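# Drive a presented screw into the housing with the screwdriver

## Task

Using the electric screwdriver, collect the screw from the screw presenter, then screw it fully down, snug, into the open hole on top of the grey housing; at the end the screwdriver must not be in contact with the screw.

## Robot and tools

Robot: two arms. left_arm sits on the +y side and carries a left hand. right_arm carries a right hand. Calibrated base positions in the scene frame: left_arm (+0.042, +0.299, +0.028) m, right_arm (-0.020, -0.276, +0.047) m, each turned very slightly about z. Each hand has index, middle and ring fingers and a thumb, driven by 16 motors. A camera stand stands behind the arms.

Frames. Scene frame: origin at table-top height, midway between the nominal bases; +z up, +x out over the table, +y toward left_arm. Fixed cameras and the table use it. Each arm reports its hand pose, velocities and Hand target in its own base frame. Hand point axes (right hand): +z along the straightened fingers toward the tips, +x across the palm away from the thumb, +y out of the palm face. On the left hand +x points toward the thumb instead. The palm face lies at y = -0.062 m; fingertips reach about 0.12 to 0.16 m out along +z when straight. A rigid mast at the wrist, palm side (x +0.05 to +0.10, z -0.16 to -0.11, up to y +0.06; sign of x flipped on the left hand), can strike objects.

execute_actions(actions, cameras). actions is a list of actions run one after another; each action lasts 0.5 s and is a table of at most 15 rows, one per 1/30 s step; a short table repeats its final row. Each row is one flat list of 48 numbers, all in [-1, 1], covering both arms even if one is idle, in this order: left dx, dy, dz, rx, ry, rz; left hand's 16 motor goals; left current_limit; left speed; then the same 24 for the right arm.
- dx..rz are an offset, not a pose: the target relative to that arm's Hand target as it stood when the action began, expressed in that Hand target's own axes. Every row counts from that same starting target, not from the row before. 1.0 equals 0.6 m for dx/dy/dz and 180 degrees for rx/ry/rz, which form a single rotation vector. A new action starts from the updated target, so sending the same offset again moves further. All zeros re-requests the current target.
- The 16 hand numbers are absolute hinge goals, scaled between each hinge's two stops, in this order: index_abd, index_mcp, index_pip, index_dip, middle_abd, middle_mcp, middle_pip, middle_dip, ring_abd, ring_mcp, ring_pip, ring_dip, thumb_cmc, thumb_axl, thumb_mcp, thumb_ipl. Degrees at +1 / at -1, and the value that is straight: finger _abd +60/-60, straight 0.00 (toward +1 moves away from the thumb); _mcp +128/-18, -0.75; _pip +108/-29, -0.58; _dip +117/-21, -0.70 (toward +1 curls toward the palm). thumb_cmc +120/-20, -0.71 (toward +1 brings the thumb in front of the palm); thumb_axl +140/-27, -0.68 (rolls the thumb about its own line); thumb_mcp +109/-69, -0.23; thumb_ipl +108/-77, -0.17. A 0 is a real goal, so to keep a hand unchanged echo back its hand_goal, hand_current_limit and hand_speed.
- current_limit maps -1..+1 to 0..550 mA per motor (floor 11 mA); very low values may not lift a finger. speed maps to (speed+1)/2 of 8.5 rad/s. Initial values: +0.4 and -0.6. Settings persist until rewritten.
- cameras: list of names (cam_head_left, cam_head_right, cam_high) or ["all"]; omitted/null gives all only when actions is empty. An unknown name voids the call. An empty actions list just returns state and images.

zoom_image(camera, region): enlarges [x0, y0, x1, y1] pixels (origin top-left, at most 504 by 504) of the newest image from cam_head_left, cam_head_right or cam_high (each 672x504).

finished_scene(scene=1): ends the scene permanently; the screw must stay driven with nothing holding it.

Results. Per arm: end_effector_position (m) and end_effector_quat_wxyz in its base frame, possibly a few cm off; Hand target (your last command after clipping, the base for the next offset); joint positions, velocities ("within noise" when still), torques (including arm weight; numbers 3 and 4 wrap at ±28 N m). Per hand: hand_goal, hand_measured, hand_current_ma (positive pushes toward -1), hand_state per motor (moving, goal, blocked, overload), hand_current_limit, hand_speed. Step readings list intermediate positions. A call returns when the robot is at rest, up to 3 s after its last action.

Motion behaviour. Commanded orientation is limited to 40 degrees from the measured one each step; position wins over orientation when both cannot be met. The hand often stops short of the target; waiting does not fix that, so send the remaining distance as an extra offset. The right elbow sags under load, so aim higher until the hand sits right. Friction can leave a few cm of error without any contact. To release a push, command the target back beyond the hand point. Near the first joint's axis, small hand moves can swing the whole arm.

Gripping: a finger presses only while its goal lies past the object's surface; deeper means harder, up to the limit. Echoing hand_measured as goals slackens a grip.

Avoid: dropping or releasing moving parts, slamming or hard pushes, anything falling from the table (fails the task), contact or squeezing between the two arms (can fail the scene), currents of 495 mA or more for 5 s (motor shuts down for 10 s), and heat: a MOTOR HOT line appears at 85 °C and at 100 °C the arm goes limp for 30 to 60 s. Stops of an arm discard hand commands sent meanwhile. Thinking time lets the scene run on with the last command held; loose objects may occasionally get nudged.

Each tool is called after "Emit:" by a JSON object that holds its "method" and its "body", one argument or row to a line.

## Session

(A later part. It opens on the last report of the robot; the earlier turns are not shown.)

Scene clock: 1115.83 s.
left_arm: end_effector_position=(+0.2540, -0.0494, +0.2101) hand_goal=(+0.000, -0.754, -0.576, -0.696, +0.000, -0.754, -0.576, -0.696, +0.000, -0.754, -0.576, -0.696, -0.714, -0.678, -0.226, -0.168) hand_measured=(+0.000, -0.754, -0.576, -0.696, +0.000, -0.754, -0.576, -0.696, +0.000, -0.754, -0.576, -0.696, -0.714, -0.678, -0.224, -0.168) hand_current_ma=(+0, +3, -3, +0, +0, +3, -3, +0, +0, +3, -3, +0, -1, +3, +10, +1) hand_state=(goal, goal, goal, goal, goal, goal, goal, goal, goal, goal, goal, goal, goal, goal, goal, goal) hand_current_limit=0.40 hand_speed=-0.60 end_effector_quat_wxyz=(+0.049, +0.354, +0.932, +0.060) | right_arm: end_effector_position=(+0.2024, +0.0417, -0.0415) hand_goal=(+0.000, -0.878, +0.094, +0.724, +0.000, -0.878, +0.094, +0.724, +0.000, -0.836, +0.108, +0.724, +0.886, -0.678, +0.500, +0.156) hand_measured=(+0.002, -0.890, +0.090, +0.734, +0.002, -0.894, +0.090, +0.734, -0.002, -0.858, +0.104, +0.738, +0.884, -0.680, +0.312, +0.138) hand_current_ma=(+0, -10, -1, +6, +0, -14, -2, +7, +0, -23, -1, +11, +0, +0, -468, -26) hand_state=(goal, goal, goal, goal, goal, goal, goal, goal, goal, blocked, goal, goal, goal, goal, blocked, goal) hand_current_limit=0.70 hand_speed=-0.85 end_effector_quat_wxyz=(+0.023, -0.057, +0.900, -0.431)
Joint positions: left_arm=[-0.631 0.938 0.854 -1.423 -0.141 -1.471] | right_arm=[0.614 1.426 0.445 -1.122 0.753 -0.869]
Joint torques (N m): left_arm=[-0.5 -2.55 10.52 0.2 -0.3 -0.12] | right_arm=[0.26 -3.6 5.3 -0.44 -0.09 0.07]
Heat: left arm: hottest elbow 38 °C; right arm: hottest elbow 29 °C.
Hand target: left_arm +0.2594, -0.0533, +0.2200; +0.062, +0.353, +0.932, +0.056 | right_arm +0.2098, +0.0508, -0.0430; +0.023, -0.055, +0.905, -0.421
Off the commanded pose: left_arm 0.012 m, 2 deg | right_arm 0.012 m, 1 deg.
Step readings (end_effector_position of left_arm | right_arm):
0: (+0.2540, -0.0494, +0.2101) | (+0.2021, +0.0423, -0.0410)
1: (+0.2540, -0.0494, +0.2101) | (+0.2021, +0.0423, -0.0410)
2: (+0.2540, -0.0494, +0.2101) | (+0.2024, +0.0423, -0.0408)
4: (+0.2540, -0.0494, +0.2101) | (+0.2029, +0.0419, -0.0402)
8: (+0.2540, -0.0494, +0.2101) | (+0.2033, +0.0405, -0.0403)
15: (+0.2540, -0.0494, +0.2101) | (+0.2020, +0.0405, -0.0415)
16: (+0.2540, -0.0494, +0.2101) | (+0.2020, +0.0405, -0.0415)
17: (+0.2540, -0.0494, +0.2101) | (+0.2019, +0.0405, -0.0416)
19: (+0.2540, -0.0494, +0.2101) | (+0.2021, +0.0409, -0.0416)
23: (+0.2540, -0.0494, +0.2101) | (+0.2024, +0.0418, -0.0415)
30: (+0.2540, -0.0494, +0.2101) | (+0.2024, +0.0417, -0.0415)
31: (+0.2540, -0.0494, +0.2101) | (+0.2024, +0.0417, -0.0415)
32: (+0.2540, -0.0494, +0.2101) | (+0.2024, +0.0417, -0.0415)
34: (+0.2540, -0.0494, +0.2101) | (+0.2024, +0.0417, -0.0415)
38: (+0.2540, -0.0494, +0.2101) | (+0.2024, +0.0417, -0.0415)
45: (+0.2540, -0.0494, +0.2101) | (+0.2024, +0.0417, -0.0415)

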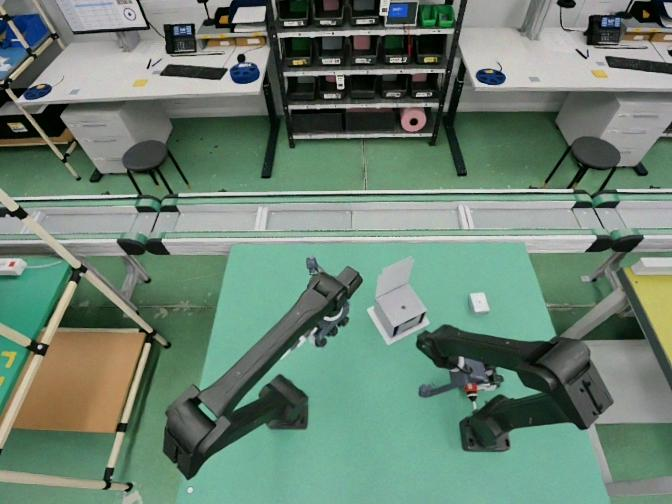

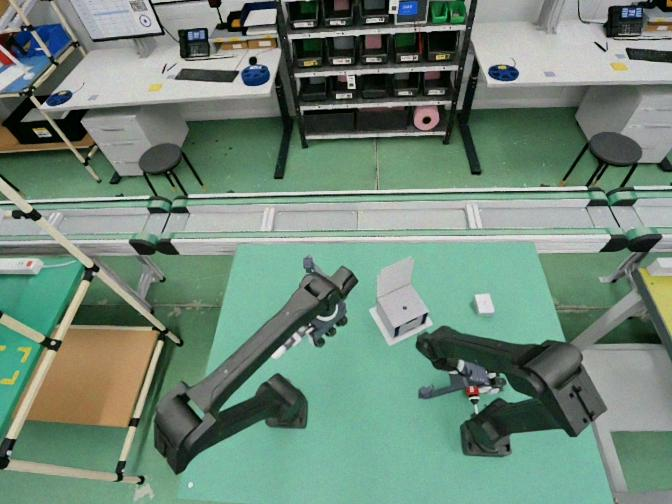

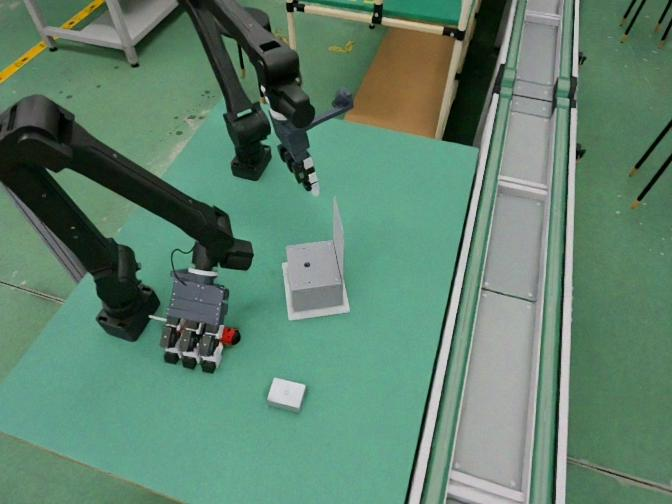

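Emit:
{"method": "execute_actions", "body": {
  "actions": [
    [[0,0,0,0,0,0,0,-0.754,-0.576,-0.696,0,-0.754,-0.576,-0.696,0,-0.754,-0.576,-0.696,-0.714,-0.678,-0.226,-0.168,0.4,-0.6,-0.004,-0.02,-0.016,0,0,0,0,-0.877,0.095,0.725,0,-0.877,0.095,0.725,0,-0.82,0.12,0.725,0.886,-0.678,0.5,0.157,0.75,-0.85]],
    [[0,0,0,0,0,0,0,-0.754,-0.576,-0.696,0,-0.754,-0.576,-0.696,0,-0.754,-0.576,-0.696,-0.714,-0.678,-0.226,-0.168,0.4,-0.6,-0.006,-0.026,-0.022,0,0,0,0,-0.877,0.095,0.725,0,-0.877,0.095,0.725,0,-0.82,0.12,0.725,0.886,-0.678,0.5,0.157,0.75,-0.85]]
  ],
  "cameras": ["all"]
}}

Emit:
{"method": "zoom_image", "body": {
  "camera": "cam_high",
  "region": [130, 260, 270, 380]
}}

Emit:
{"method": "zoom_image", "body": {
  "camera": "cam_head_left",
  "region": [410, 330, 510, 430]
}}

Scene clock: 1123.27 s.
left_arm: end_effector_position=(+0.2540, -0.0494, +0.2101) hand_goal=(+0.000, -0.754, -0.576, -0.696, +0.000, -0.754, -0.576, -0.696, +0.000, -0.754, -0.576, -0.696, -0.714, -0.678, -0.226, -0.168) hand_measured=(+0.000, -0.754, -0.576, -0.696, +0.000, -0.754, -0.576, -0.696, +0.000, -0.754, -0.576, -0.696, -0.714, -0.678, -0.224, -0.168) hand_current_ma=(+0, +3, -3, +0, +0, +3, -3, +0, +0, +3, -3, +0, -1, +3, +10, +1) hand_state=(goal, goal, goal, goal, goal, goal, goal, goal, goal, goal, goal, goal, goal, goal, goal, goal) hand_current_limit=0.40 hand_speed=-0.60 end_effector_quat_wxyz=(+0.049, +0.354, +0.932, +0.060) | right_arm: end_effector_position=(+0.2021, +0.0447, -0.0185) hand_goal=(+0.000, -0.878, +0.094, +0.724, +0.000, -0.878, +0.094, +0.724, +0.000, -0.820, +0.120, +0.724, +0.886, -0.678, +0.500, +0.156) hand_measured=(+0.002, -0.898, +0.076, +0.718, +0.002, -0.872, +0.092, +0.726, -0.002, -0.836, +0.106, +0.720, +0.878, -0.684, +0.316, +0.132) hand_current_ma=(+0, -18, -14, -3, +0, +2, -1, +1, +0, -14, -11, -2, -3, -4, -481, -37) hand_state=(goal, goal, goal, goal, goal, goal, goal, goal, goal, goal, goal, goal, goal, goal, blocked, blocked) hand_current_limit=0.75 hand_speed=-0.85 end_effector_quat_wxyz=(+0.016, -0.059, +0.902, -0.427)
Joint positions: left_arm=[-0.631 0.938 0.854 -1.423 -0.141 -1.471] | right_arm=[0.614 1.352 0.475 -1.231 0.739 -0.875]
Joint torques (N m): left_arm=[-0.56 -2.73 10.43 0.29 -0.31 -0.11] | right_arm=[-0.97 -6.77 6.91 -1.39 0.93 -0.04]
Heat: left arm: hottest elbow 38 °C; right arm: hottest elbow 29 °C.
Hand target: left_arm +0.2594, -0.0533, +0.2200; +0.062, +0.353, +0.932, +0.056 | right_arm +0.2159, +0.0512, -0.0073; +0.023, -0.055, +0.905, -0.421
Off the commanded pose: left_arm 0.012 m, 2 deg | right_arm 0.019 m, 1 deg.
Step readings (end_effector_position of left_arm | right_arm):
0: (+0.2540, -0.0494, +0.2101) | (+0.2024, +0.0417, -0.0415)
1: (+0.2540, -0.0494, +0.2101) | (+0.2023, +0.0416, -0.0415)
2: (+0.2540, -0.0494, +0.2101) | (+0.2012, +0.0409, -0.0412)
4: (+0.2540, -0.0494, +0.2101) | (+0.2008, +0.0409, -0.0402)
8: (+0.2540, -0.0494, +0.2101) | (+0.2003, +0.0428, -0.0387)
15: (+0.2540, -0.0494, +0.2101) | (+0.1992, +0.0426, -0.0376)
16: (+0.2540, -0.0494, +0.2101) | (+0.1990, +0.0425, -0.0375)
17: (+0.2540, -0.0494, +0.2101) | (+0.1988, +0.0423, -0.0367)
19: (+0.2540, -0.0494, +0.2101) | (+0.1980, +0.0419, -0.0328)
23: (+0.2540, -0.0494, +0.2101) | (+0.2010, +0.0439, -0.0234)
30: (+0.2540, -0.0494, +0.2101) | (+0.2028, +0.0452, -0.0187)

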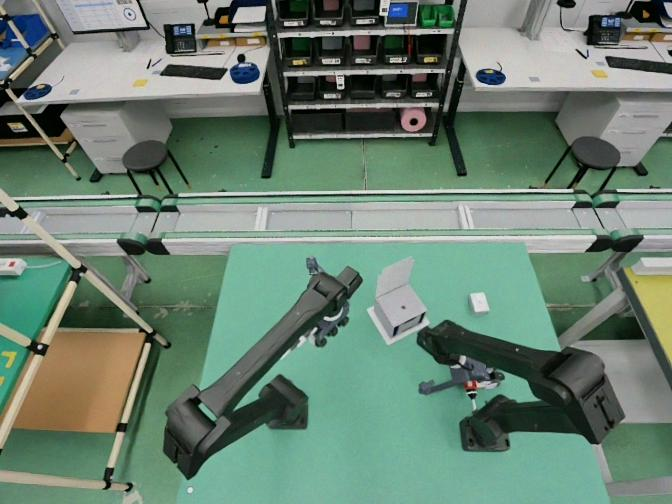

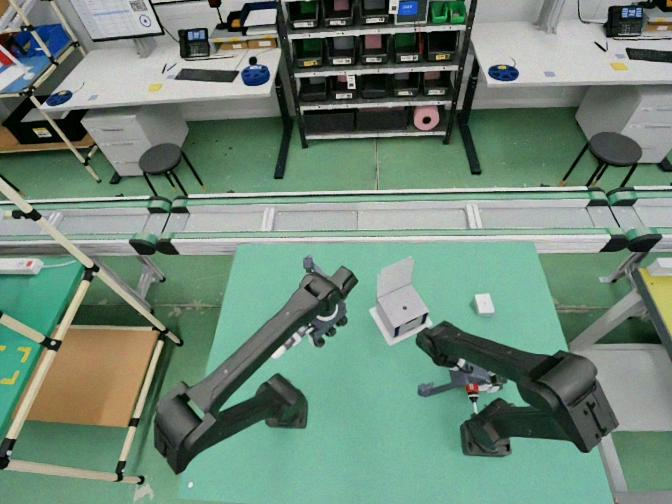

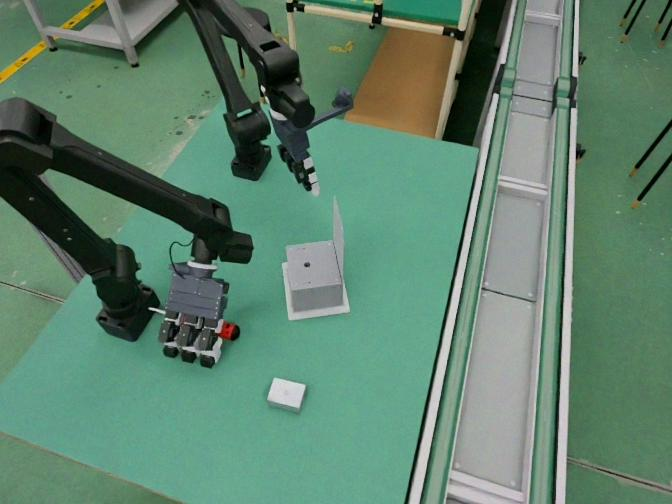

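Scaled by 3.600 from the camera's 672x504 image, which has a finer 960x720 frame.

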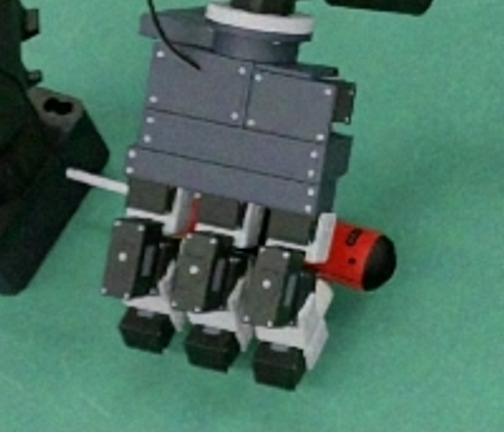

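Scaled by 5.040 from the camera's 672x504 image, which has a finer 960x720 frame.

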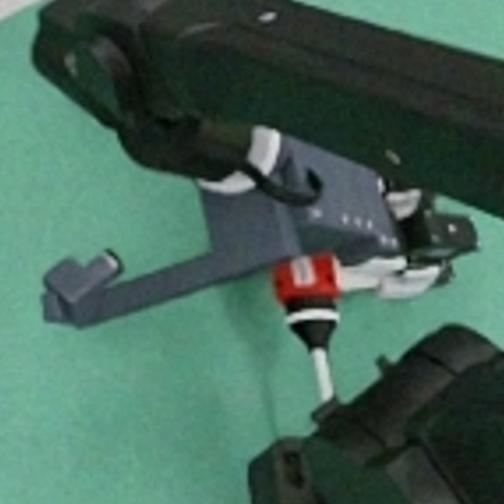

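Emit:
{"method": "execute_actions", "body": {
  "actions": [
    [[0,0,0,0,0,0,0,-0.754,-0.576,-0.696,0,-0.754,-0.576,-0.696,0,-0.754,-0.576,-0.696,-0.714,-0.678,-0.226,-0.168,0.4,-0.6,-0.004,-0.026,-0.022,0,0,0,0,-0.877,0.095,0.725,0,-0.877,0.095,0.725,0,-0.82,0.12,0.725,0.886,-0.678,0.5,0.157,0.75,-0.85]],
    [[0,0,0,0,0,0,0,-0.754,-0.576,-0.696,0,-0.754,-0.576,-0.696,0,-0.754,-0.576,-0.696,-0.714,-0.678,-0.226,-0.168,0.4,-0.6,-0.004,-0.03,-0.025,0,0,0,0,-0.877,0.095,0.725,0,-0.877,0.095,0.725,0,-0.82,0.12,0.725,0.886,-0.678,0.5,0.157,0.75,-0.85]]
  ],
  "cameras": ["all"]
}}

Emit:
{"method": "zoom_image", "body": {
  "camera": "cam_high",
  "region": [130, 240, 270, 360]
}}

Emit:
{"method": "zoom_image", "body": {
  "camera": "cam_head_left",
  "region": [410, 330, 510, 430]
}}

Scene clock: 1130.03 s.
left_arm: end_effector_position=(+0.2540, -0.0494, +0.2101) hand_goal=(+0.000, -0.754, -0.576, -0.696, +0.000, -0.754, -0.576, -0.696, +0.000, -0.754, -0.576, -0.696, -0.714, -0.678, -0.226, -0.168) hand_measured=(+0.000, -0.754, -0.576, -0.696, +0.000, -0.754, -0.576, -0.696, +0.000, -0.754, -0.576, -0.696, -0.714, -0.678, -0.224, -0.168) hand_current_ma=(+0, +3, -3, +0, +0, +3, -3, +0, +0, +3, -3, +0, -1, +3, +10, +1) hand_state=(goal, goal, goal, goal, goal, goal, goal, goal, goal, goal, goal, goal, goal, goal, goal, goal) hand_current_limit=0.40 hand_speed=-0.60 end_effector_quat_wxyz=(+0.049, +0.354, +0.932, +0.060) | right_arm: end_effector_position=(+0.2058, +0.0446, +0.0218) hand_goal=(+0.000, -0.878, +0.094, +0.724, +0.000, -0.878, +0.094, +0.724, +0.000, -0.820, +0.120, +0.724, +0.886, -0.678, +0.500, +0.156) hand_measured=(+0.002, -0.898, +0.076, +0.718, +0.002, -0.872, +0.092, +0.726, -0.002, -0.836, +0.106, +0.718, +0.878, -0.684, +0.316, +0.132) hand_current_ma=(+0, -18, -14, -3, +0, +3, -1, +1, +0, -13, -11, -2, -4, -4, -481, -38) hand_state=(goal, goal, goal, goal, goal, goal, goal, goal, goal, goal, goal, goal, goal, goal, blocked, blocked) hand_current_limit=0.75 hand_speed=-0.85 end_effector_quat_wxyz=(+0.013, -0.060, +0.901, -0.428)
Joint positions: left_arm=[-0.631 0.938 0.854 -1.423 -0.141 -1.471] | right_arm=[0.604 1.245 0.533 -1.395 0.744 -0.887]
Joint torques (N m): left_arm=[-0.32 -2.37 10.44 0.27 -0.31 -0.14] | right_arm=[-1.44 -5.07 8.2 -1.29 0.92 -0.06]
Heat: left arm: hottest elbow 38 °C; right arm: hottest elbow 30 °C.
Hand target: left_arm +0.2594, -0.0533, +0.2200; +0.062, +0.353, +0.932, +0.056 | right_arm +0.2209, +0.0517, +0.0366; +0.023, -0.055, +0.905, -0.421
Off the commanded pose: left_arm 0.012 m, 2 deg | right_arm 0.022 m, 2 deg.
Step readings (end_effector_position of left_arm | right_arm):
0: (+0.2540, -0.0494, +0.2101) | (+0.2020, +0.0446, -0.0185)
1: (+0.2540, -0.0494, +0.2101) | (+0.2019, +0.0446, -0.0185)
2: (+0.2540, -0.0494, +0.2101) | (+0.2017, +0.0444, -0.0177)
4: (+0.2540, -0.0494, +0.2101) | (+0.2005, +0.0433, -0.0141)
8: (+0.2540, -0.0494, +0.2101) | (+0.2023, +0.0438, -0.0049)
15: (+0.2540, -0.0494, +0.2101) | (+0.2043, +0.0451, -0.0001)
16: (+0.2540, -0.0494, +0.2101) | (+0.2039, +0.0448, +0.0000)
17: (+0.2540, -0.0494, +0.2101) | (+0.2033, +0.0444, +0.0009)
19: (+0.2540, -0.0494, +0.2101) | (+0.2020, +0.0433, +0.0049)
23: (+0.2540, -0.0494, +0.2101) | (+0.2044, +0.0436, +0.0158)
30: (+0.2540, -0.0494, +0.2101) | (+0.2066, +0.0451, +0.0216)

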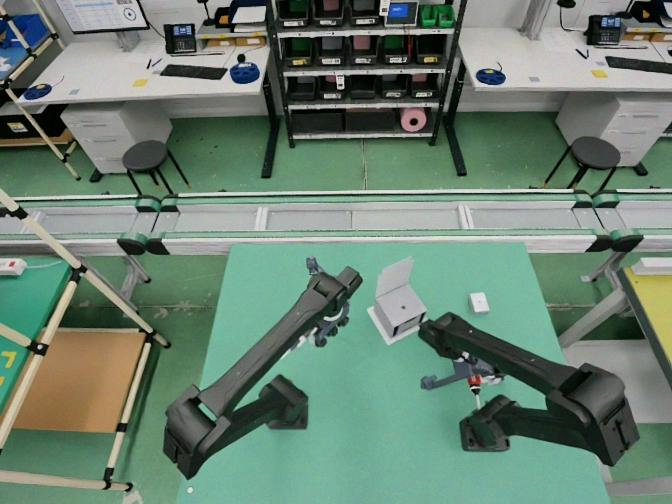

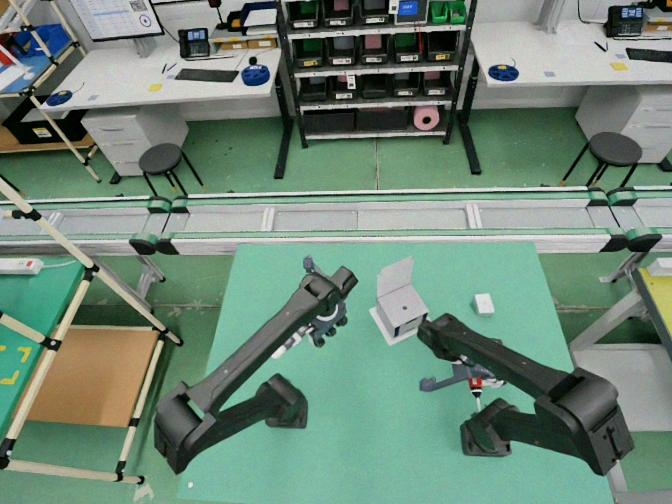

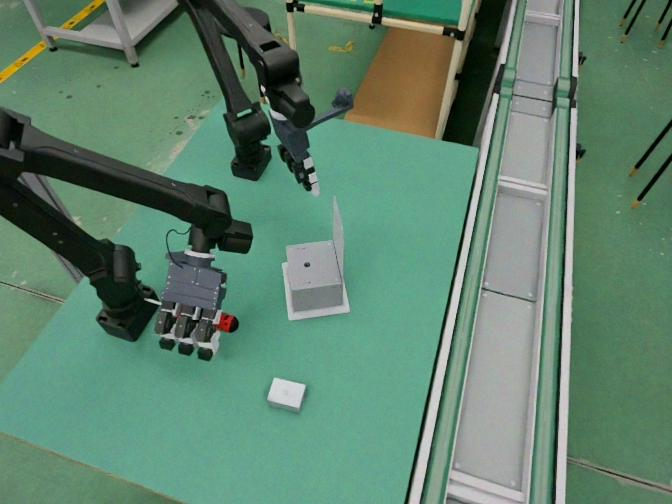

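Scaled by 3.600 from the camera's 672x504 image, which has a finer 960x720 frame.

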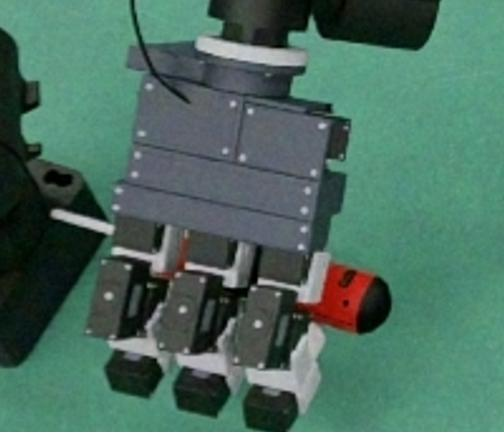

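Scaled by 5.040 from the camera's 672x504 image, which has a finer 960x720 frame.

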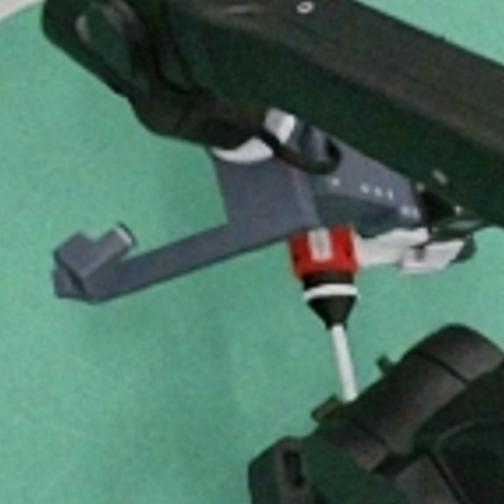

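Emit:
{"method": "execute_actions", "body": {
  "actions": [
    [[0,0,0,0,0,0,0,-0.754,-0.576,-0.696,0,-0.754,-0.576,-0.696,0,-0.754,-0.576,-0.696,-0.714,-0.678,-0.226,-0.168,0.4,-0.6,-0.033,-0.031,-0.0214,-0.0555,0,0,0,-0.877,0.095,0.725,0,-0.877,0.095,0.725,0,-0.82,0.12,0.725,0.886,-0.678,0.5,0.157,0.75,-0.85]],
    [[0,0,0,0,0,0,0,-0.754,-0.576,-0.696,0,-0.754,-0.576,-0.696,0,-0.754,-0.576,-0.696,-0.714,-0.678,-0.226,-0.168,0.4,-0.6,-0.033,-0.031,-0.03,-0.0555,0,0,0,-0.877,0.095,0.725,0,-0.877,0.095,0.725,0,-0.82,0.12,0.725,0.886,-0.678,0.5,0.157,0.75,-0.85]],
    [[0,0,0,0,0,0,0,-0.754,-0.576,-0.696,0,-0.754,-0.576,-0.696,0,-0.754,-0.576,-0.696,-0.714,-0.678,-0.226,-0.168,0.4,-0.6,-0.0332,-0.028,-0.0417,-0.111,0,0,0,-0.877,0.095,0.725,0,-0.877,0.095,0.725,0,-0.82,0.12,0.725,0.886,-0.678,0.5,0.157,0.75,-0.85]]
  ],
  "cameras": ["all"]
}}

Emit:
{"method": "zoom_image", "body": {
  "camera": "cam_high",
  "region": [130, 220, 280, 350]
}}

Emit:
{"method": "zoom_image", "body": {
  "camera": "cam_head_left",
  "region": [400, 310, 510, 420]
}}

Scene clock: 1140.20 s.
left_arm: end_effector_position=(+0.2540, -0.0494, +0.2101) hand_goal=(+0.000, -0.754, -0.576, -0.696, +0.000, -0.754, -0.576, -0.696, +0.000, -0.754, -0.576, -0.696, -0.714, -0.678, -0.226, -0.168) hand_measured=(+0.000, -0.754, -0.576, -0.696, +0.000, -0.754, -0.576, -0.696, +0.000, -0.754, -0.576, -0.696, -0.714, -0.678, -0.224, -0.168) hand_current_ma=(+0, +3, -3, +0, +0, +3, -3, +0, +0, +3, -3, +0, -1, +3, +10, +1) hand_state=(goal, goal, goal, goal, goal, goal, goal, goal, goal, goal, goal, goal, goal, goal, goal, goal) hand_current_limit=0.40 hand_speed=-0.60 end_effector_quat_wxyz=(+0.049, +0.354, +0.932, +0.060) | right_arm: end_effector_position=(+0.2568, +0.0550, +0.0925) hand_goal=(+0.000, -0.878, +0.094, +0.724, +0.000, -0.878, +0.094, +0.724, +0.000, -0.820, +0.120, +0.724, +0.886, -0.678, +0.500, +0.156) hand_measured=(+0.002, -0.914, +0.066, +0.716, +0.002, -0.872, +0.092, +0.726, -0.002, -0.840, +0.102, +0.718, +0.878, -0.684, +0.328, +0.132) hand_current_ma=(+0, -49, -29, -5, +0, +2, +0, +1, +0, -20, -16, -2, -4, -4, -481, -40) hand_state=(goal, blocked, blocked, goal, goal, goal, goal, goal, goal, goal, goal, goal, goal, goal, blocked, blocked) hand_current_limit=0.75 hand_speed=-0.85 end_effector_quat_wxyz=(-0.024, -0.060, +0.994, -0.088)
Joint positions: left_arm=[-0.631 0.938 0.854 -1.423 -0.141 -1.471] | right_arm=[0.003 1.069 0.688 -1.227 0.179 -1.686]
Joint torques (N m): left_arm=[-0.56 -2.73 10.4 0.21 -0.3 -0.12] | right_arm=[-0.91 -5.13 11.81 0.47 -0.13 -0.04]
Heat: left arm: hottest elbow 38 °C; right arm: hottest elbow 30 °C.
Hand target: left_arm +0.2594, -0.0533, +0.2200; +0.062, +0.353, +0.932, +0.056 | right_arm +0.2811, +0.0520, +0.1147; +0.003, -0.059, +0.994, -0.087
Off the commanded pose: left_arm 0.012 m, 2 deg | right_arm 0.033 m, 3 deg.
Step readings (end_effector_position of left_arm | right_arm):
0: (+0.2540, -0.0494, +0.2101) | (+0.2058, +0.0446, +0.0218)
1: (+0.2540, -0.0494, +0.2101) | (+0.2056, +0.0445, +0.0218)
2: (+0.2540, -0.0494, +0.2101) | (+0.2050, +0.0443, +0.0222)
4: (+0.2540, -0.0494, +0.2101) | (+0.2063, +0.0430, +0.0255)
8: (+0.2540, -0.0494, +0.2101) | (+0.2189, +0.0383, +0.0401)
15: (+0.2540, -0.0494, +0.2101) | (+0.2222, +0.0444, +0.0443)
16: (+0.2540, -0.0494, +0.2101) | (+0.2216, +0.0448, +0.0439)
17: (+0.2540, -0.0494, +0.2101) | (+0.2208, +0.0463, +0.0436)
19: (+0.2540, -0.0494, +0.2101) | (+0.2220, +0.0476, +0.0450)
23: (+0.2540, -0.0494, +0.2101) | (+0.2339, +0.0416, +0.0572)
30: (+0.2540, -0.0494, +0.2101) | (+0.2391, +0.0473, +0.0644)
31: (+0.2540, -0.0494, +0.2101) | (+0.2382, +0.0485, +0.0642)
32: (+0.2540, -0.0494, +0.2101) | (+0.2377, +0.0523, +0.0647)
34: (+0.2540, -0.0494, +0.2101) | (+0.2397, +0.0594, +0.0688)
38: (+0.2540, -0.0494, +0.2101) | (+0.2542, +0.0486, +0.0832)
45: (+0.2540, -0.0494, +0.2101) | (+0.2604, +0.0530, +0.0950)

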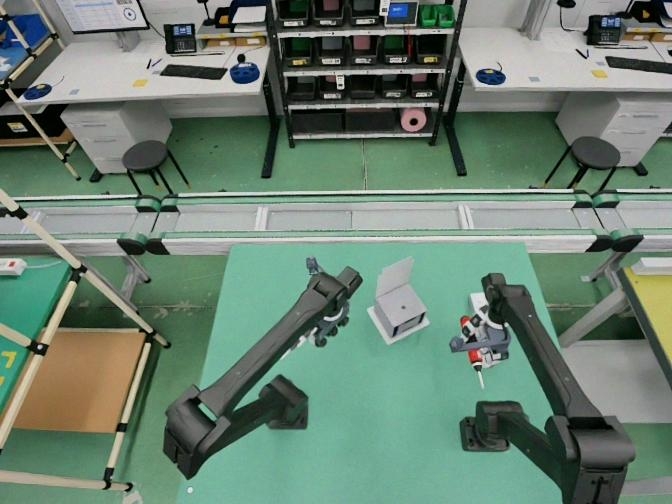

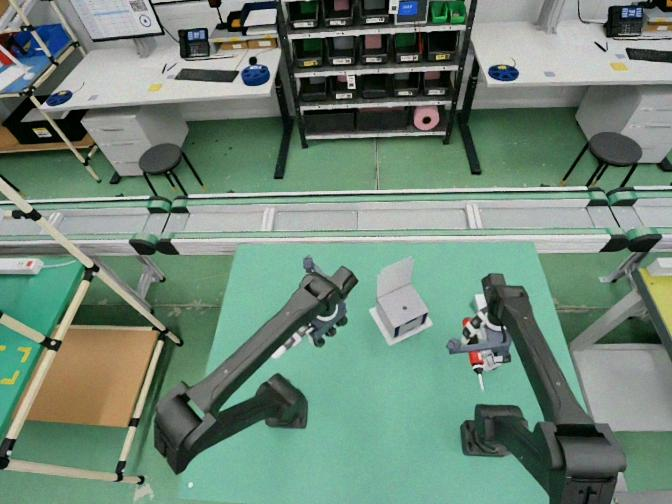

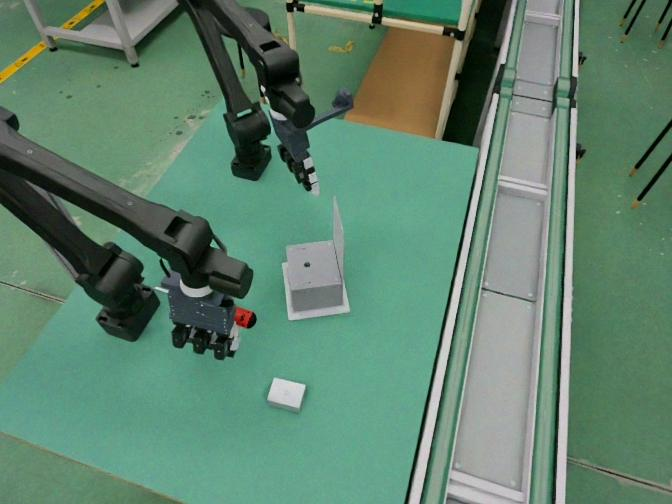

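Scaled by 3.360 from the camera's 672x504 image, which has a finer 960x720 frame.

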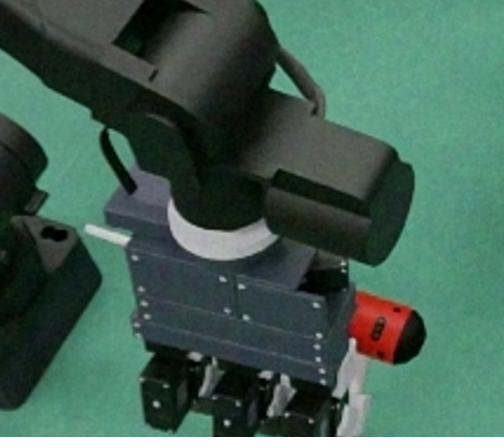

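Scaled by 4.582 from the camera's 672x504 image, which has a finer 960x720 frame.

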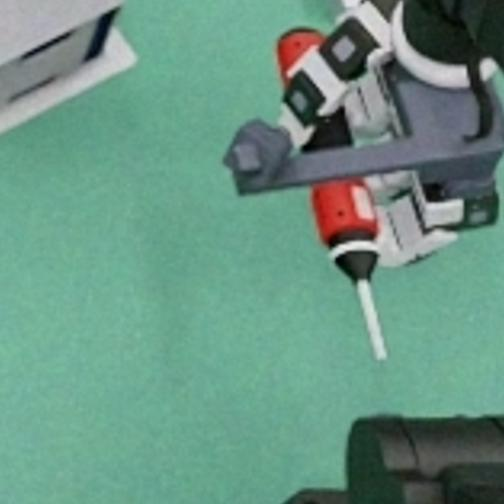

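Emit:
{"method": "execute_actions", "body": {
  "actions": [
    [[0,0,0,0,0,0,0,-0.754,-0.576,-0.696,0,-0.754,-0.576,-0.696,0,-0.754,-0.576,-0.696,-0.714,-0.678,-0.226,-0.168,0.4,-0.6,0,0.0135,0.0763,0,0,0,0,-0.877,0.095,0.725,0,-0.877,0.095,0.725,0,-0.82,0.12,0.725,0.886,-0.678,0.5,0.157,0.75,-0.85]],
    [[0,0,0,0,0,0,0,-0.754,-0.576,-0.696,0,-0.754,-0.576,-0.696,0,-0.754,-0.576,-0.696,-0.714,-0.678,-0.226,-0.168,0.4,-0.6,0,0,0,0,0,0,0,-0.82,0.15,0.66,0,-0.80,0.15,0.66,0,-0.78,0.15,0.66,0.84,-0.678,0.4,0.157,0.5,-0.9]]
  ],
  "cameras": ["all"]
}}

Emit:
{"method": "zoom_image", "body": {
  "camera": "cam_high",
  "region": [130, 240, 280, 370]
}}

Emit:
{"method": "zoom_image", "body": {
  "camera": "cam_head_left",
  "region": [400, 310, 510, 420]
}}

Scene clock: 1152.53 s.
left_arm: end_effector_position=(+0.2540, -0.0494, +0.2101) hand_goal=(+0.000, -0.754, -0.576, -0.696, +0.000, -0.754, -0.576, -0.696, +0.000, -0.754, -0.576, -0.696, -0.714, -0.678, -0.226, -0.168) hand_measured=(+0.000, -0.754, -0.576, -0.696, +0.000, -0.754, -0.576, -0.696, +0.000, -0.754, -0.576, -0.696, -0.714, -0.678, -0.224, -0.168) hand_current_ma=(+0, +3, -3, +0, +0, +3, -3, +0, +0, +3, -3, +0, -1, +3, +10, +1) hand_state=(goal, goal, goal, goal, goal, goal, goal, goal, goal, goal, goal, goal, goal, goal, goal, goal) hand_current_limit=0.40 hand_speed=-0.60 end_effector_quat_wxyz=(+0.049, +0.354, +0.932, +0.060) | right_arm: end_effector_position=(+0.2777, +0.0553, +0.0680) hand_goal=(+0.000, -0.820, +0.150, +0.660, +0.000, -0.800, +0.150, +0.660, +0.000, -0.780, +0.150, +0.660, +0.840, -0.678, +0.400, +0.156) hand_measured=(+0.002, -0.902, +0.084, +0.650, +0.002, -0.850, +0.116, +0.660, -0.002, -0.812, +0.114, +0.656, +0.844, -0.674, +0.322, +0.128) hand_current_ma=(+0, -188, -121, -6, +0, -84, -41, +0, +0, -42, -45, -1, +1, +2, -239, -52) hand_state=(goal, blocked, blocked, goal, goal, blocked, blocked, goal, goal, blocked, blocked, goal, goal, goal, blocked, blocked) hand_current_limit=0.50 hand_speed=-0.90 end_effector_quat_wxyz=(+0.000, -0.060, +0.994, -0.088)
Joint positions: left_arm=[-0.631 0.938 0.854 -1.423 -0.141 -1.471] | right_arm=[0.001 1.133 0.659 -1.086 0.176 -1.69]
Joint torques (N m): left_arm=[-0.44 -2.55 10.43 0.18 -0.31 -0.14] | right_arm=[-1.03 -4.95 7.42 0.91 -0.11 -0.04]
Heat: left arm: hottest elbow 38 °C; right arm: hottest elbow 33 °C.
Hand target: left_arm +0.2594, -0.0533, +0.2200; +0.062, +0.353, +0.932, +0.056 | right_arm +0.2810, +0.0520, +0.0682; +0.003, -0.059, +0.994, -0.087
Off the commanded pose: left_arm 0.012 m, 2 deg | right_arm 0.005 m, 0 deg.
Step readings (end_effector_position of left_arm | right_arm):
0: (+0.2540, -0.0494, +0.2101) | (+0.2567, +0.0550, +0.0925)
1: (+0.2540, -0.0494, +0.2101) | (+0.2569, +0.0550, +0.0925)
2: (+0.2540, -0.0494, +0.2101) | (+0.2586, +0.0549, +0.0922)
4: (+0.2540, -0.0494, +0.2101) | (+0.2668, +0.0549, +0.0900)
8: (+0.2540, -0.0494, +0.2101) | (+0.2801, +0.0549, +0.0797)
15: (+0.2540, -0.0494, +0.2101) | (+0.2762, +0.0552, +0.0679)
16: (+0.2540, -0.0494, +0.2101) | (+0.2764, +0.0552, +0.0679)
17: (+0.2540, -0.0494, +0.2101) | (+0.2767, +0.0552, +0.0679)
19: (+0.2540, -0.0494, +0.2101) | (+0.2774, +0.0552, +0.0679)
23: (+0.2540, -0.0494, +0.2101) | (+0.2777, +0.0553, +0.0680)
30: (+0.2540, -0.0494, +0.2101) | (+0.2777, +0.0553, +0.0680)

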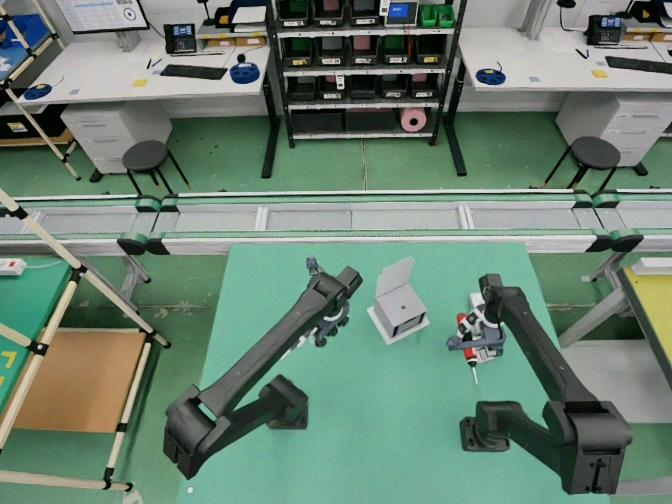

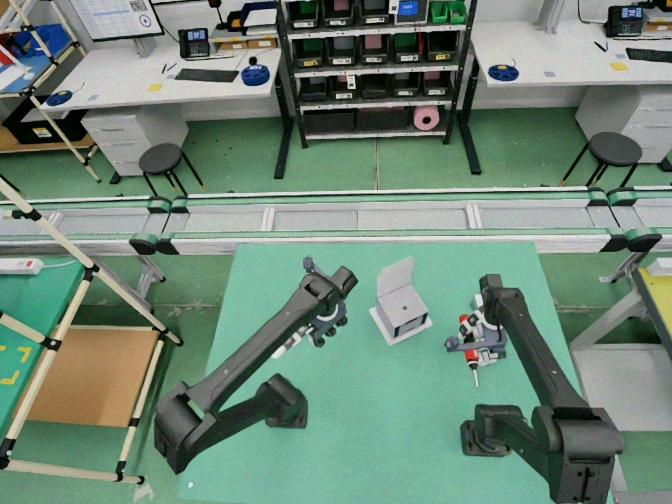

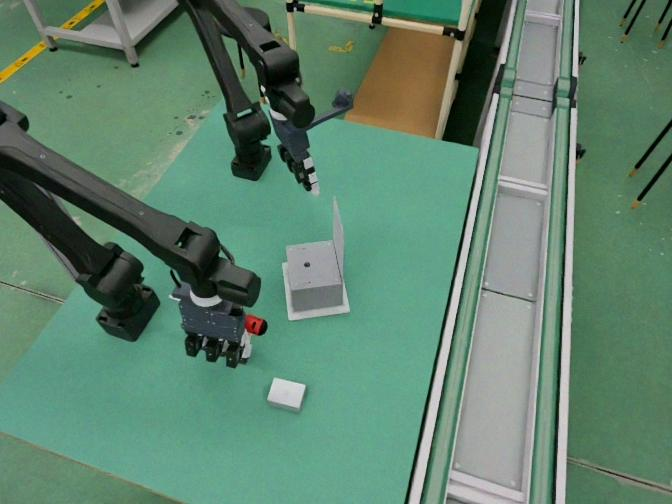

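Scaled by 3.360 from the camera's 672x504 image, which has a finer 960x720 frame.

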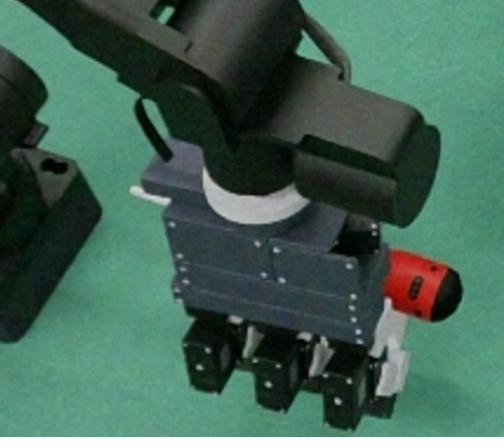

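Scaled by 4.582 from the camera's 672x504 image, which has a finer 960x720 frame.

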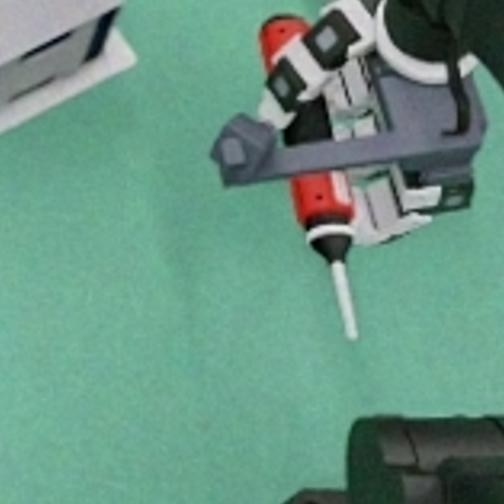

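Emit:
{"method": "execute_actions", "body": {
  "actions": [
    [[0,0,0,0,0,0,0,-0.754,-0.576,-0.696,0,-0.754,-0.576,-0.696,0,-0.754,-0.576,-0.696,-0.714,-0.678,-0.226,-0.168,0.4,-0.6,0,0,0,0,0,0,0,-0.77,0.2,0.56,0,-0.77,0.2,0.56,0,-0.77,0.2,0.56,0.80,-0.678,0.335,0.14,0.1,-0.93]],
    [[0,0,0,0,0,0,0,-0.754,-0.576,-0.696,0,-0.754,-0.576,-0.696,0,-0.754,-0.576,-0.696,-0.714,-0.678,-0.226,-0.168,0.4,-0.6,0,0,0,0,0,0,0,-0.70,0.24,0.46,0,-0.70,0.24,0.46,0,-0.70,0.24,0.46,0.76,-0.678,0.335,0.14,0.1,-0.93]]
  ],
  "cameras": ["all"]
}}

Emit:
{"method": "zoom_image", "body": {
  "camera": "cam_high",
  "region": [130, 240, 280, 370]
}}

Emit:
{"method": "zoom_image", "body": {
  "camera": "cam_head_left",
  "region": [400, 310, 510, 420]
}}

Scene clock: 1162.00 s.
left_arm: end_effector_position=(+0.2540, -0.0494, +0.2101) hand_goal=(+0.000, -0.754, -0.576, -0.696, +0.000, -0.754, -0.576, -0.696, +0.000, -0.754, -0.576, -0.696, -0.714, -0.678, -0.226, -0.168) hand_measured=(+0.000, -0.754, -0.576, -0.696, +0.000, -0.754, -0.576, -0.696, +0.000, -0.754, -0.576, -0.696, -0.714, -0.678, -0.224, -0.168) hand_current_ma=(+0, +3, -3, +0, +0, +3, -3, +0, +0, +3, -3, +0, -1, +3, +10, +1) hand_state=(goal, goal, goal, goal, goal, goal, goal, goal, goal, goal, goal, goal, goal, goal, goal, goal) hand_current_limit=0.40 hand_speed=-0.60 end_effector_quat_wxyz=(+0.049, +0.354, +0.932, +0.060) | right_arm: end_effector_position=(+0.2777, +0.0552, +0.0679) hand_goal=(+0.000, -0.700, +0.240, +0.460, +0.000, -0.700, +0.240, +0.460, +0.000, -0.700, +0.240, +0.460, +0.760, -0.678, +0.334, +0.140) hand_measured=(+0.002, -0.802, +0.170, +0.448, +0.002, -0.758, +0.200, +0.460, -0.002, -0.730, +0.208, +0.456, +0.784, -0.662, +0.252, +0.108) hand_current_ma=(+0, -265, -135, -7, +0, -108, -53, +0, +0, -40, -37, -2, +24, +18, -255, -61) hand_state=(goal, blocked, blocked, goal, goal, blocked, blocked, goal, goal, blocked, blocked, goal, blocked, goal, blocked, blocked) hand_current_limit=0.10 hand_speed=-0.93 end_effector_quat_wxyz=(+0.000, -0.060, +0.994, -0.088)
Joint positions: left_arm=[-0.631 0.938 0.854 -1.423 -0.141 -1.471] | right_arm=[0.001 1.133 0.659 -1.086 0.176 -1.69]
Joint torques (N m): left_arm=[-0.32 -2.61 10.41 0.27 -0.32 -0.11] | right_arm=[-1.85 -5.3 7.6 0.94 -0.13 0]
Heat: left arm: hottest elbow 38 °C; right arm: hottest elbow 33 °C.
Hand target: left_arm +0.2594, -0.0533, +0.2200; +0.062, +0.353, +0.932, +0.056 | right_arm +0.2810, +0.0519, +0.0682; +0.003, -0.059, +0.994, -0.087
Off the commanded pose: left_arm 0.012 m, 2 deg | right_arm 0.005 m, 0 deg.
Step readings (end_effector_position of left_arm | right_arm):
0: (+0.2540, -0.0494, +0.2101) | (+0.2777, +0.0553, +0.0680)
1: (+0.2540, -0.0494, +0.2101) | (+0.2777, +0.0553, +0.0680)
2: (+0.2540, -0.0494, +0.2101) | (+0.2777, +0.0552, +0.0679)
4: (+0.2540, -0.0494, +0.2101) | (+0.2777, +0.0552, +0.0679)
8: (+0.2540, -0.0494, +0.2101) | (+0.2777, +0.0552, +0.0679)
15: (+0.2540, -0.0494, +0.2101) | (+0.2777, +0.0552, +0.0679)
16: (+0.2540, -0.0494, +0.2101) | (+0.2777, +0.0552, +0.0679)
17: (+0.2540, -0.0494, +0.2101) | (+0.2777, +0.0552, +0.0679)
19: (+0.2540, -0.0494, +0.2101) | (+0.2777, +0.0552, +0.0679)
23: (+0.2540, -0.0494, +0.2101) | (+0.2777, +0.0552, +0.0679)
30: (+0.2540, -0.0494, +0.2101) | (+0.2777, +0.0552, +0.0679)

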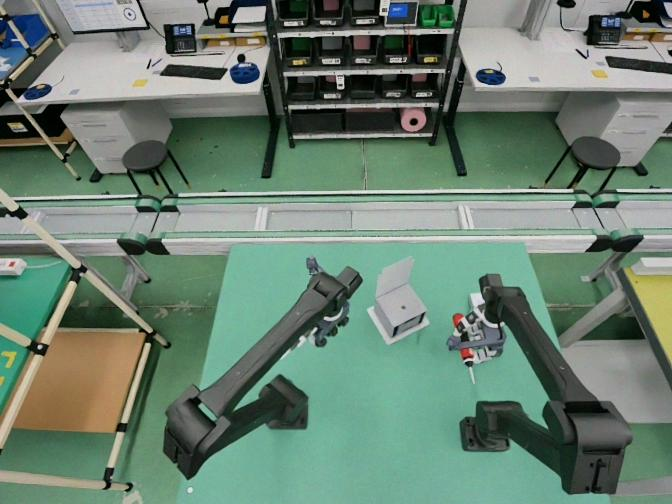

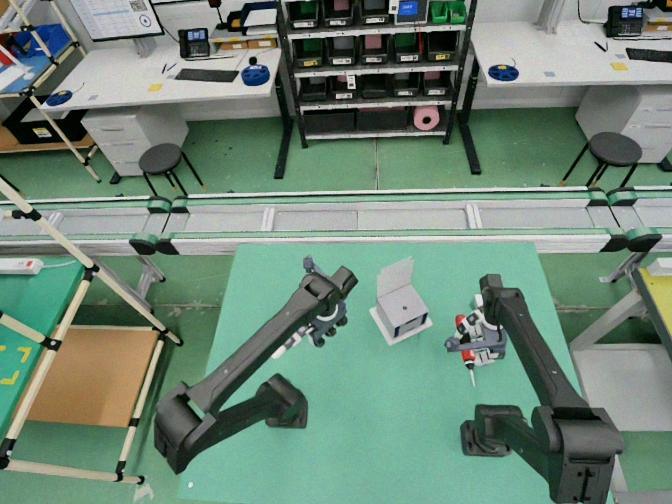

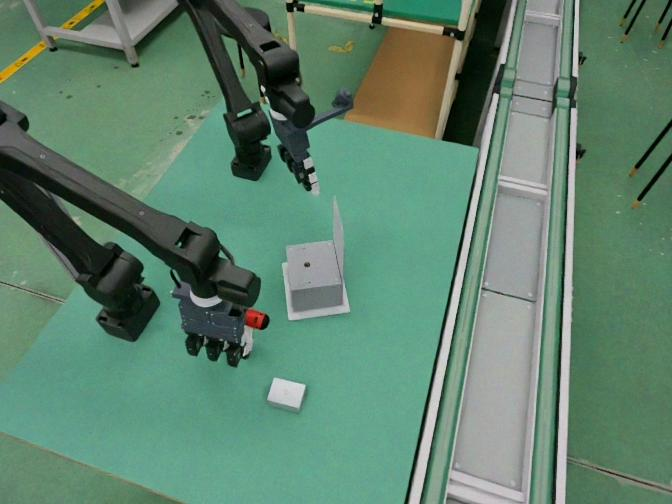

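Scaled by 3.360 from the camera's 672x504 image, which has a finer 960x720 frame.

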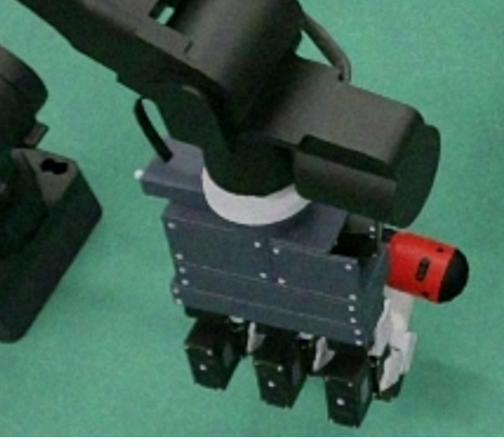

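Scaled by 4.582 from the camera's 672x504 image, which has a finer 960x720 frame.

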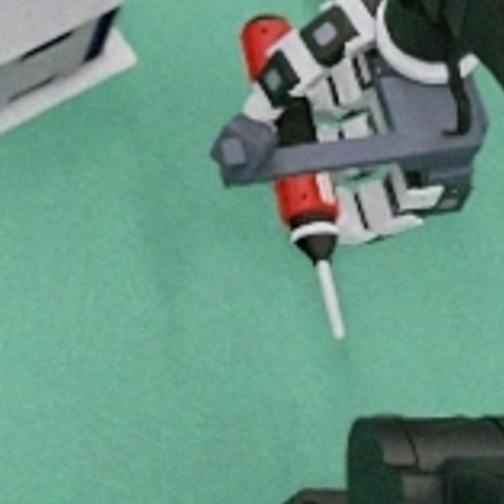

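Emit:
{"method": "execute_actions", "body": {
  "actions": [
    [[0,0,0,0,0,0,0,-0.754,-0.576,-0.696,0,-0.754,-0.576,-0.696,0,-0.754,-0.576,-0.696,-0.714,-0.678,-0.226,-0.168,0.4,-0.6,0,0,0,0,0,0,0,-0.85,0.11,0.55,0,-0.85,0.11,0.55,0,-0.85,0.11,0.55,0.80,-0.678,0.42,0.157,0.4,-0.93]],
    [[0,0,0,0,0,0,0,-0.754,-0.576,-0.696,0,-0.754,-0.576,-0.696,0,-0.754,-0.576,-0.696,-0.714,-0.678,-0.226,-0.168,0.4,-0.6,0,0,0,0,0,0,0,-0.89,0.04,0.54,0,-0.89,0.04,0.54,0,-0.89,0.04,0.54,0.80,-0.678,0.45,0.157,0.5,-0.93]]
  ],
  "cameras": ["all"]
}}

Emit:
{"method": "zoom_image", "body": {
  "camera": "cam_high",
  "region": [130, 240, 280, 370]
}}

Emit:
{"method": "zoom_image", "body": {
  "camera": "cam_head_left",
  "region": [400, 310, 510, 420]
}}

Scene clock: 1179.90 s.
left_arm: end_effector_position=(+0.2540, -0.0494, +0.2101) hand_goal=(+0.000, -0.754, -0.576, -0.696, +0.000, -0.754, -0.576, -0.696, +0.000, -0.754, -0.576, -0.696, -0.714, -0.678, -0.226, -0.168) hand_measured=(+0.000, -0.754, -0.576, -0.696, +0.000, -0.754, -0.576, -0.696, +0.000, -0.754, -0.576, -0.696, -0.714, -0.678, -0.224, -0.168) hand_current_ma=(+0, +3, -3, +0, +0, +3, -3, +0, +0, +3, -3, +0, -1, +3, +10, +1) hand_state=(goal, goal, goal, goal, goal, goal, goal, goal, goal, goal, goal, goal, goal, goal, goal, goal) hand_current_limit=0.40 hand_speed=-0.60 end_effector_quat_wxyz=(+0.049, +0.354, +0.932, +0.060) | right_arm: end_effector_position=(+0.2777, +0.0554, +0.0680) hand_goal=(+0.000, -0.890, +0.040, +0.540, +0.000, -0.890, +0.040, +0.540, +0.000, -0.890, +0.040, +0.540, +0.800, -0.678, +0.450, +0.156) hand_measured=(+0.000, -0.906, +0.020, +0.524, +0.002, -0.894, +0.036, +0.542, -0.002, -0.890, +0.032, +0.534, +0.812, -0.660, +0.404, +0.138) hand_current_ma=(+0, -15, -19, -14, +0, -1, -1, +0, +0, +0, -4, -3, +9, +20, -101, -26) hand_state=(goal, goal, blocked, goal, goal, goal, goal, goal, goal, goal, goal, goal, goal, goal, blocked, goal) hand_current_limit=0.50 hand_speed=-0.93 end_effector_quat_wxyz=(+0.000, -0.060, +0.994, -0.088)
Joint positions: left_arm=[-0.631 0.938 0.854 -1.423 -0.141 -1.471] | right_arm=[0.001 1.133 0.659 -1.086 0.176 -1.69]
Joint torques (N m): left_arm=[-0.44 -2.61 10.43 0.23 -0.32 -0.14] | right_arm=[-1.61 -5.77 7.56 0.73 -0.04 0]
Heat: left arm: hottest elbow 38 °C; right arm: hottest elbow 33 °C.
Hand target: left_arm +0.2594, -0.0533, +0.2200; +0.062, +0.353, +0.932, +0.056 | right_arm +0.2810, +0.0520, +0.0682; +0.003, -0.059, +0.994, -0.087
Off the commanded pose: left_arm 0.012 m, 2 deg | right_arm 0.005 m, 0 deg.
Step readings (end_effector_position of left_arm | right_arm):
0: (+0.2540, -0.0494, +0.2101) | (+0.2777, +0.0552, +0.0679)
1: (+0.2540, -0.0494, +0.2101) | (+0.2777, +0.0552, +0.0679)
2: (+0.2540, -0.0494, +0.2101) | (+0.2777, +0.0552, +0.0679)
4: (+0.2540, -0.0494, +0.2101) | (+0.2777, +0.0552, +0.0679)
8: (+0.2540, -0.0494, +0.2101) | (+0.2777, +0.0552, +0.0679)
15: (+0.2540, -0.0494, +0.2101) | (+0.2777, +0.0552, +0.0679)
16: (+0.2540, -0.0494, +0.2101) | (+0.2777, +0.0552, +0.0679)
17: (+0.2540, -0.0494, +0.2101) | (+0.2777, +0.0552, +0.0679)
19: (+0.2540, -0.0494, +0.2101) | (+0.2777, +0.0552, +0.0679)
23: (+0.2540, -0.0494, +0.2101) | (+0.2777, +0.0552, +0.0679)
30: (+0.2540, -0.0494, +0.2101) | (+0.2777, +0.0554, +0.0680)

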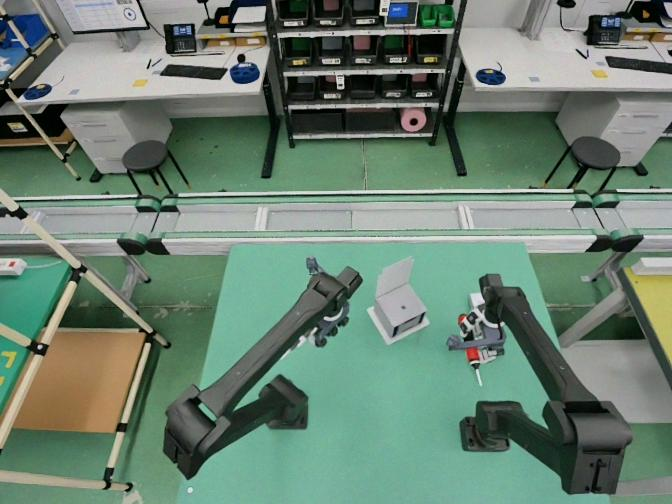

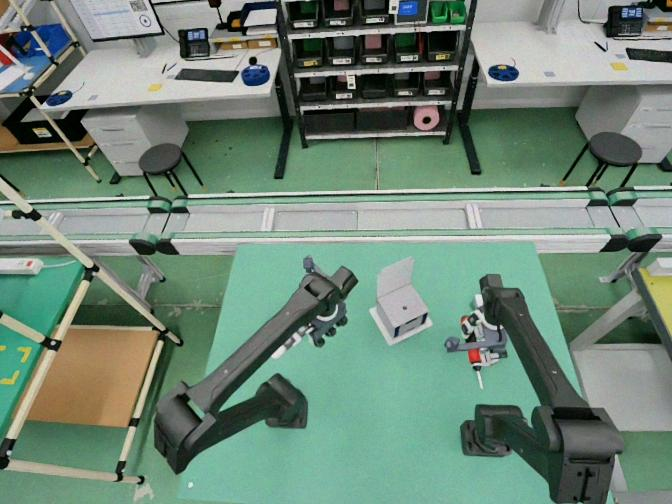

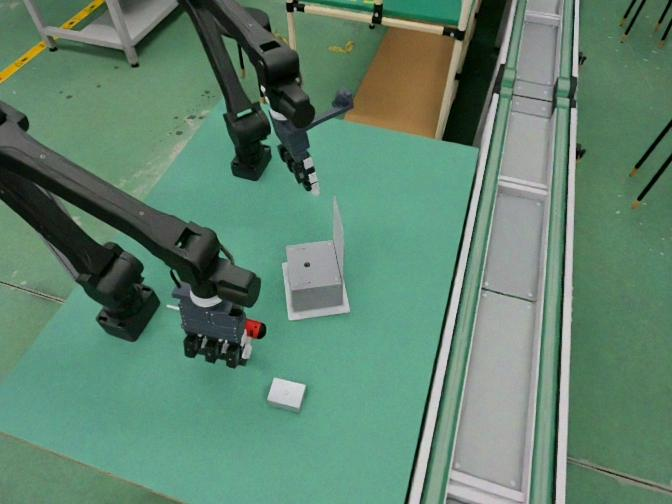

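Scaled by 3.360 from the camera's 672x504 image, which has a finer 960x720 frame.

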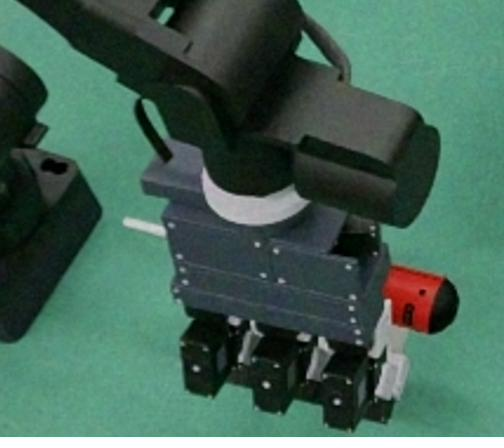

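Scaled by 4.582 from the camera's 672x504 image, which has a finer 960x720 frame.

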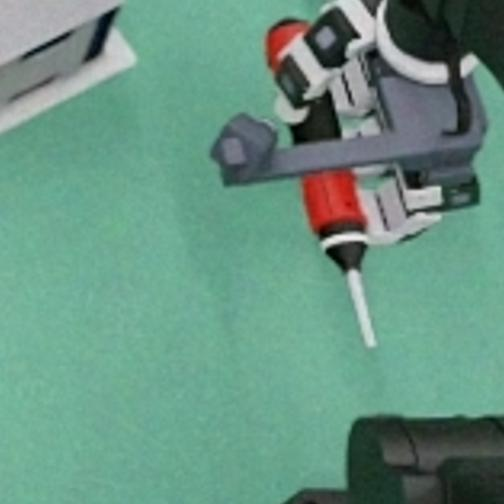

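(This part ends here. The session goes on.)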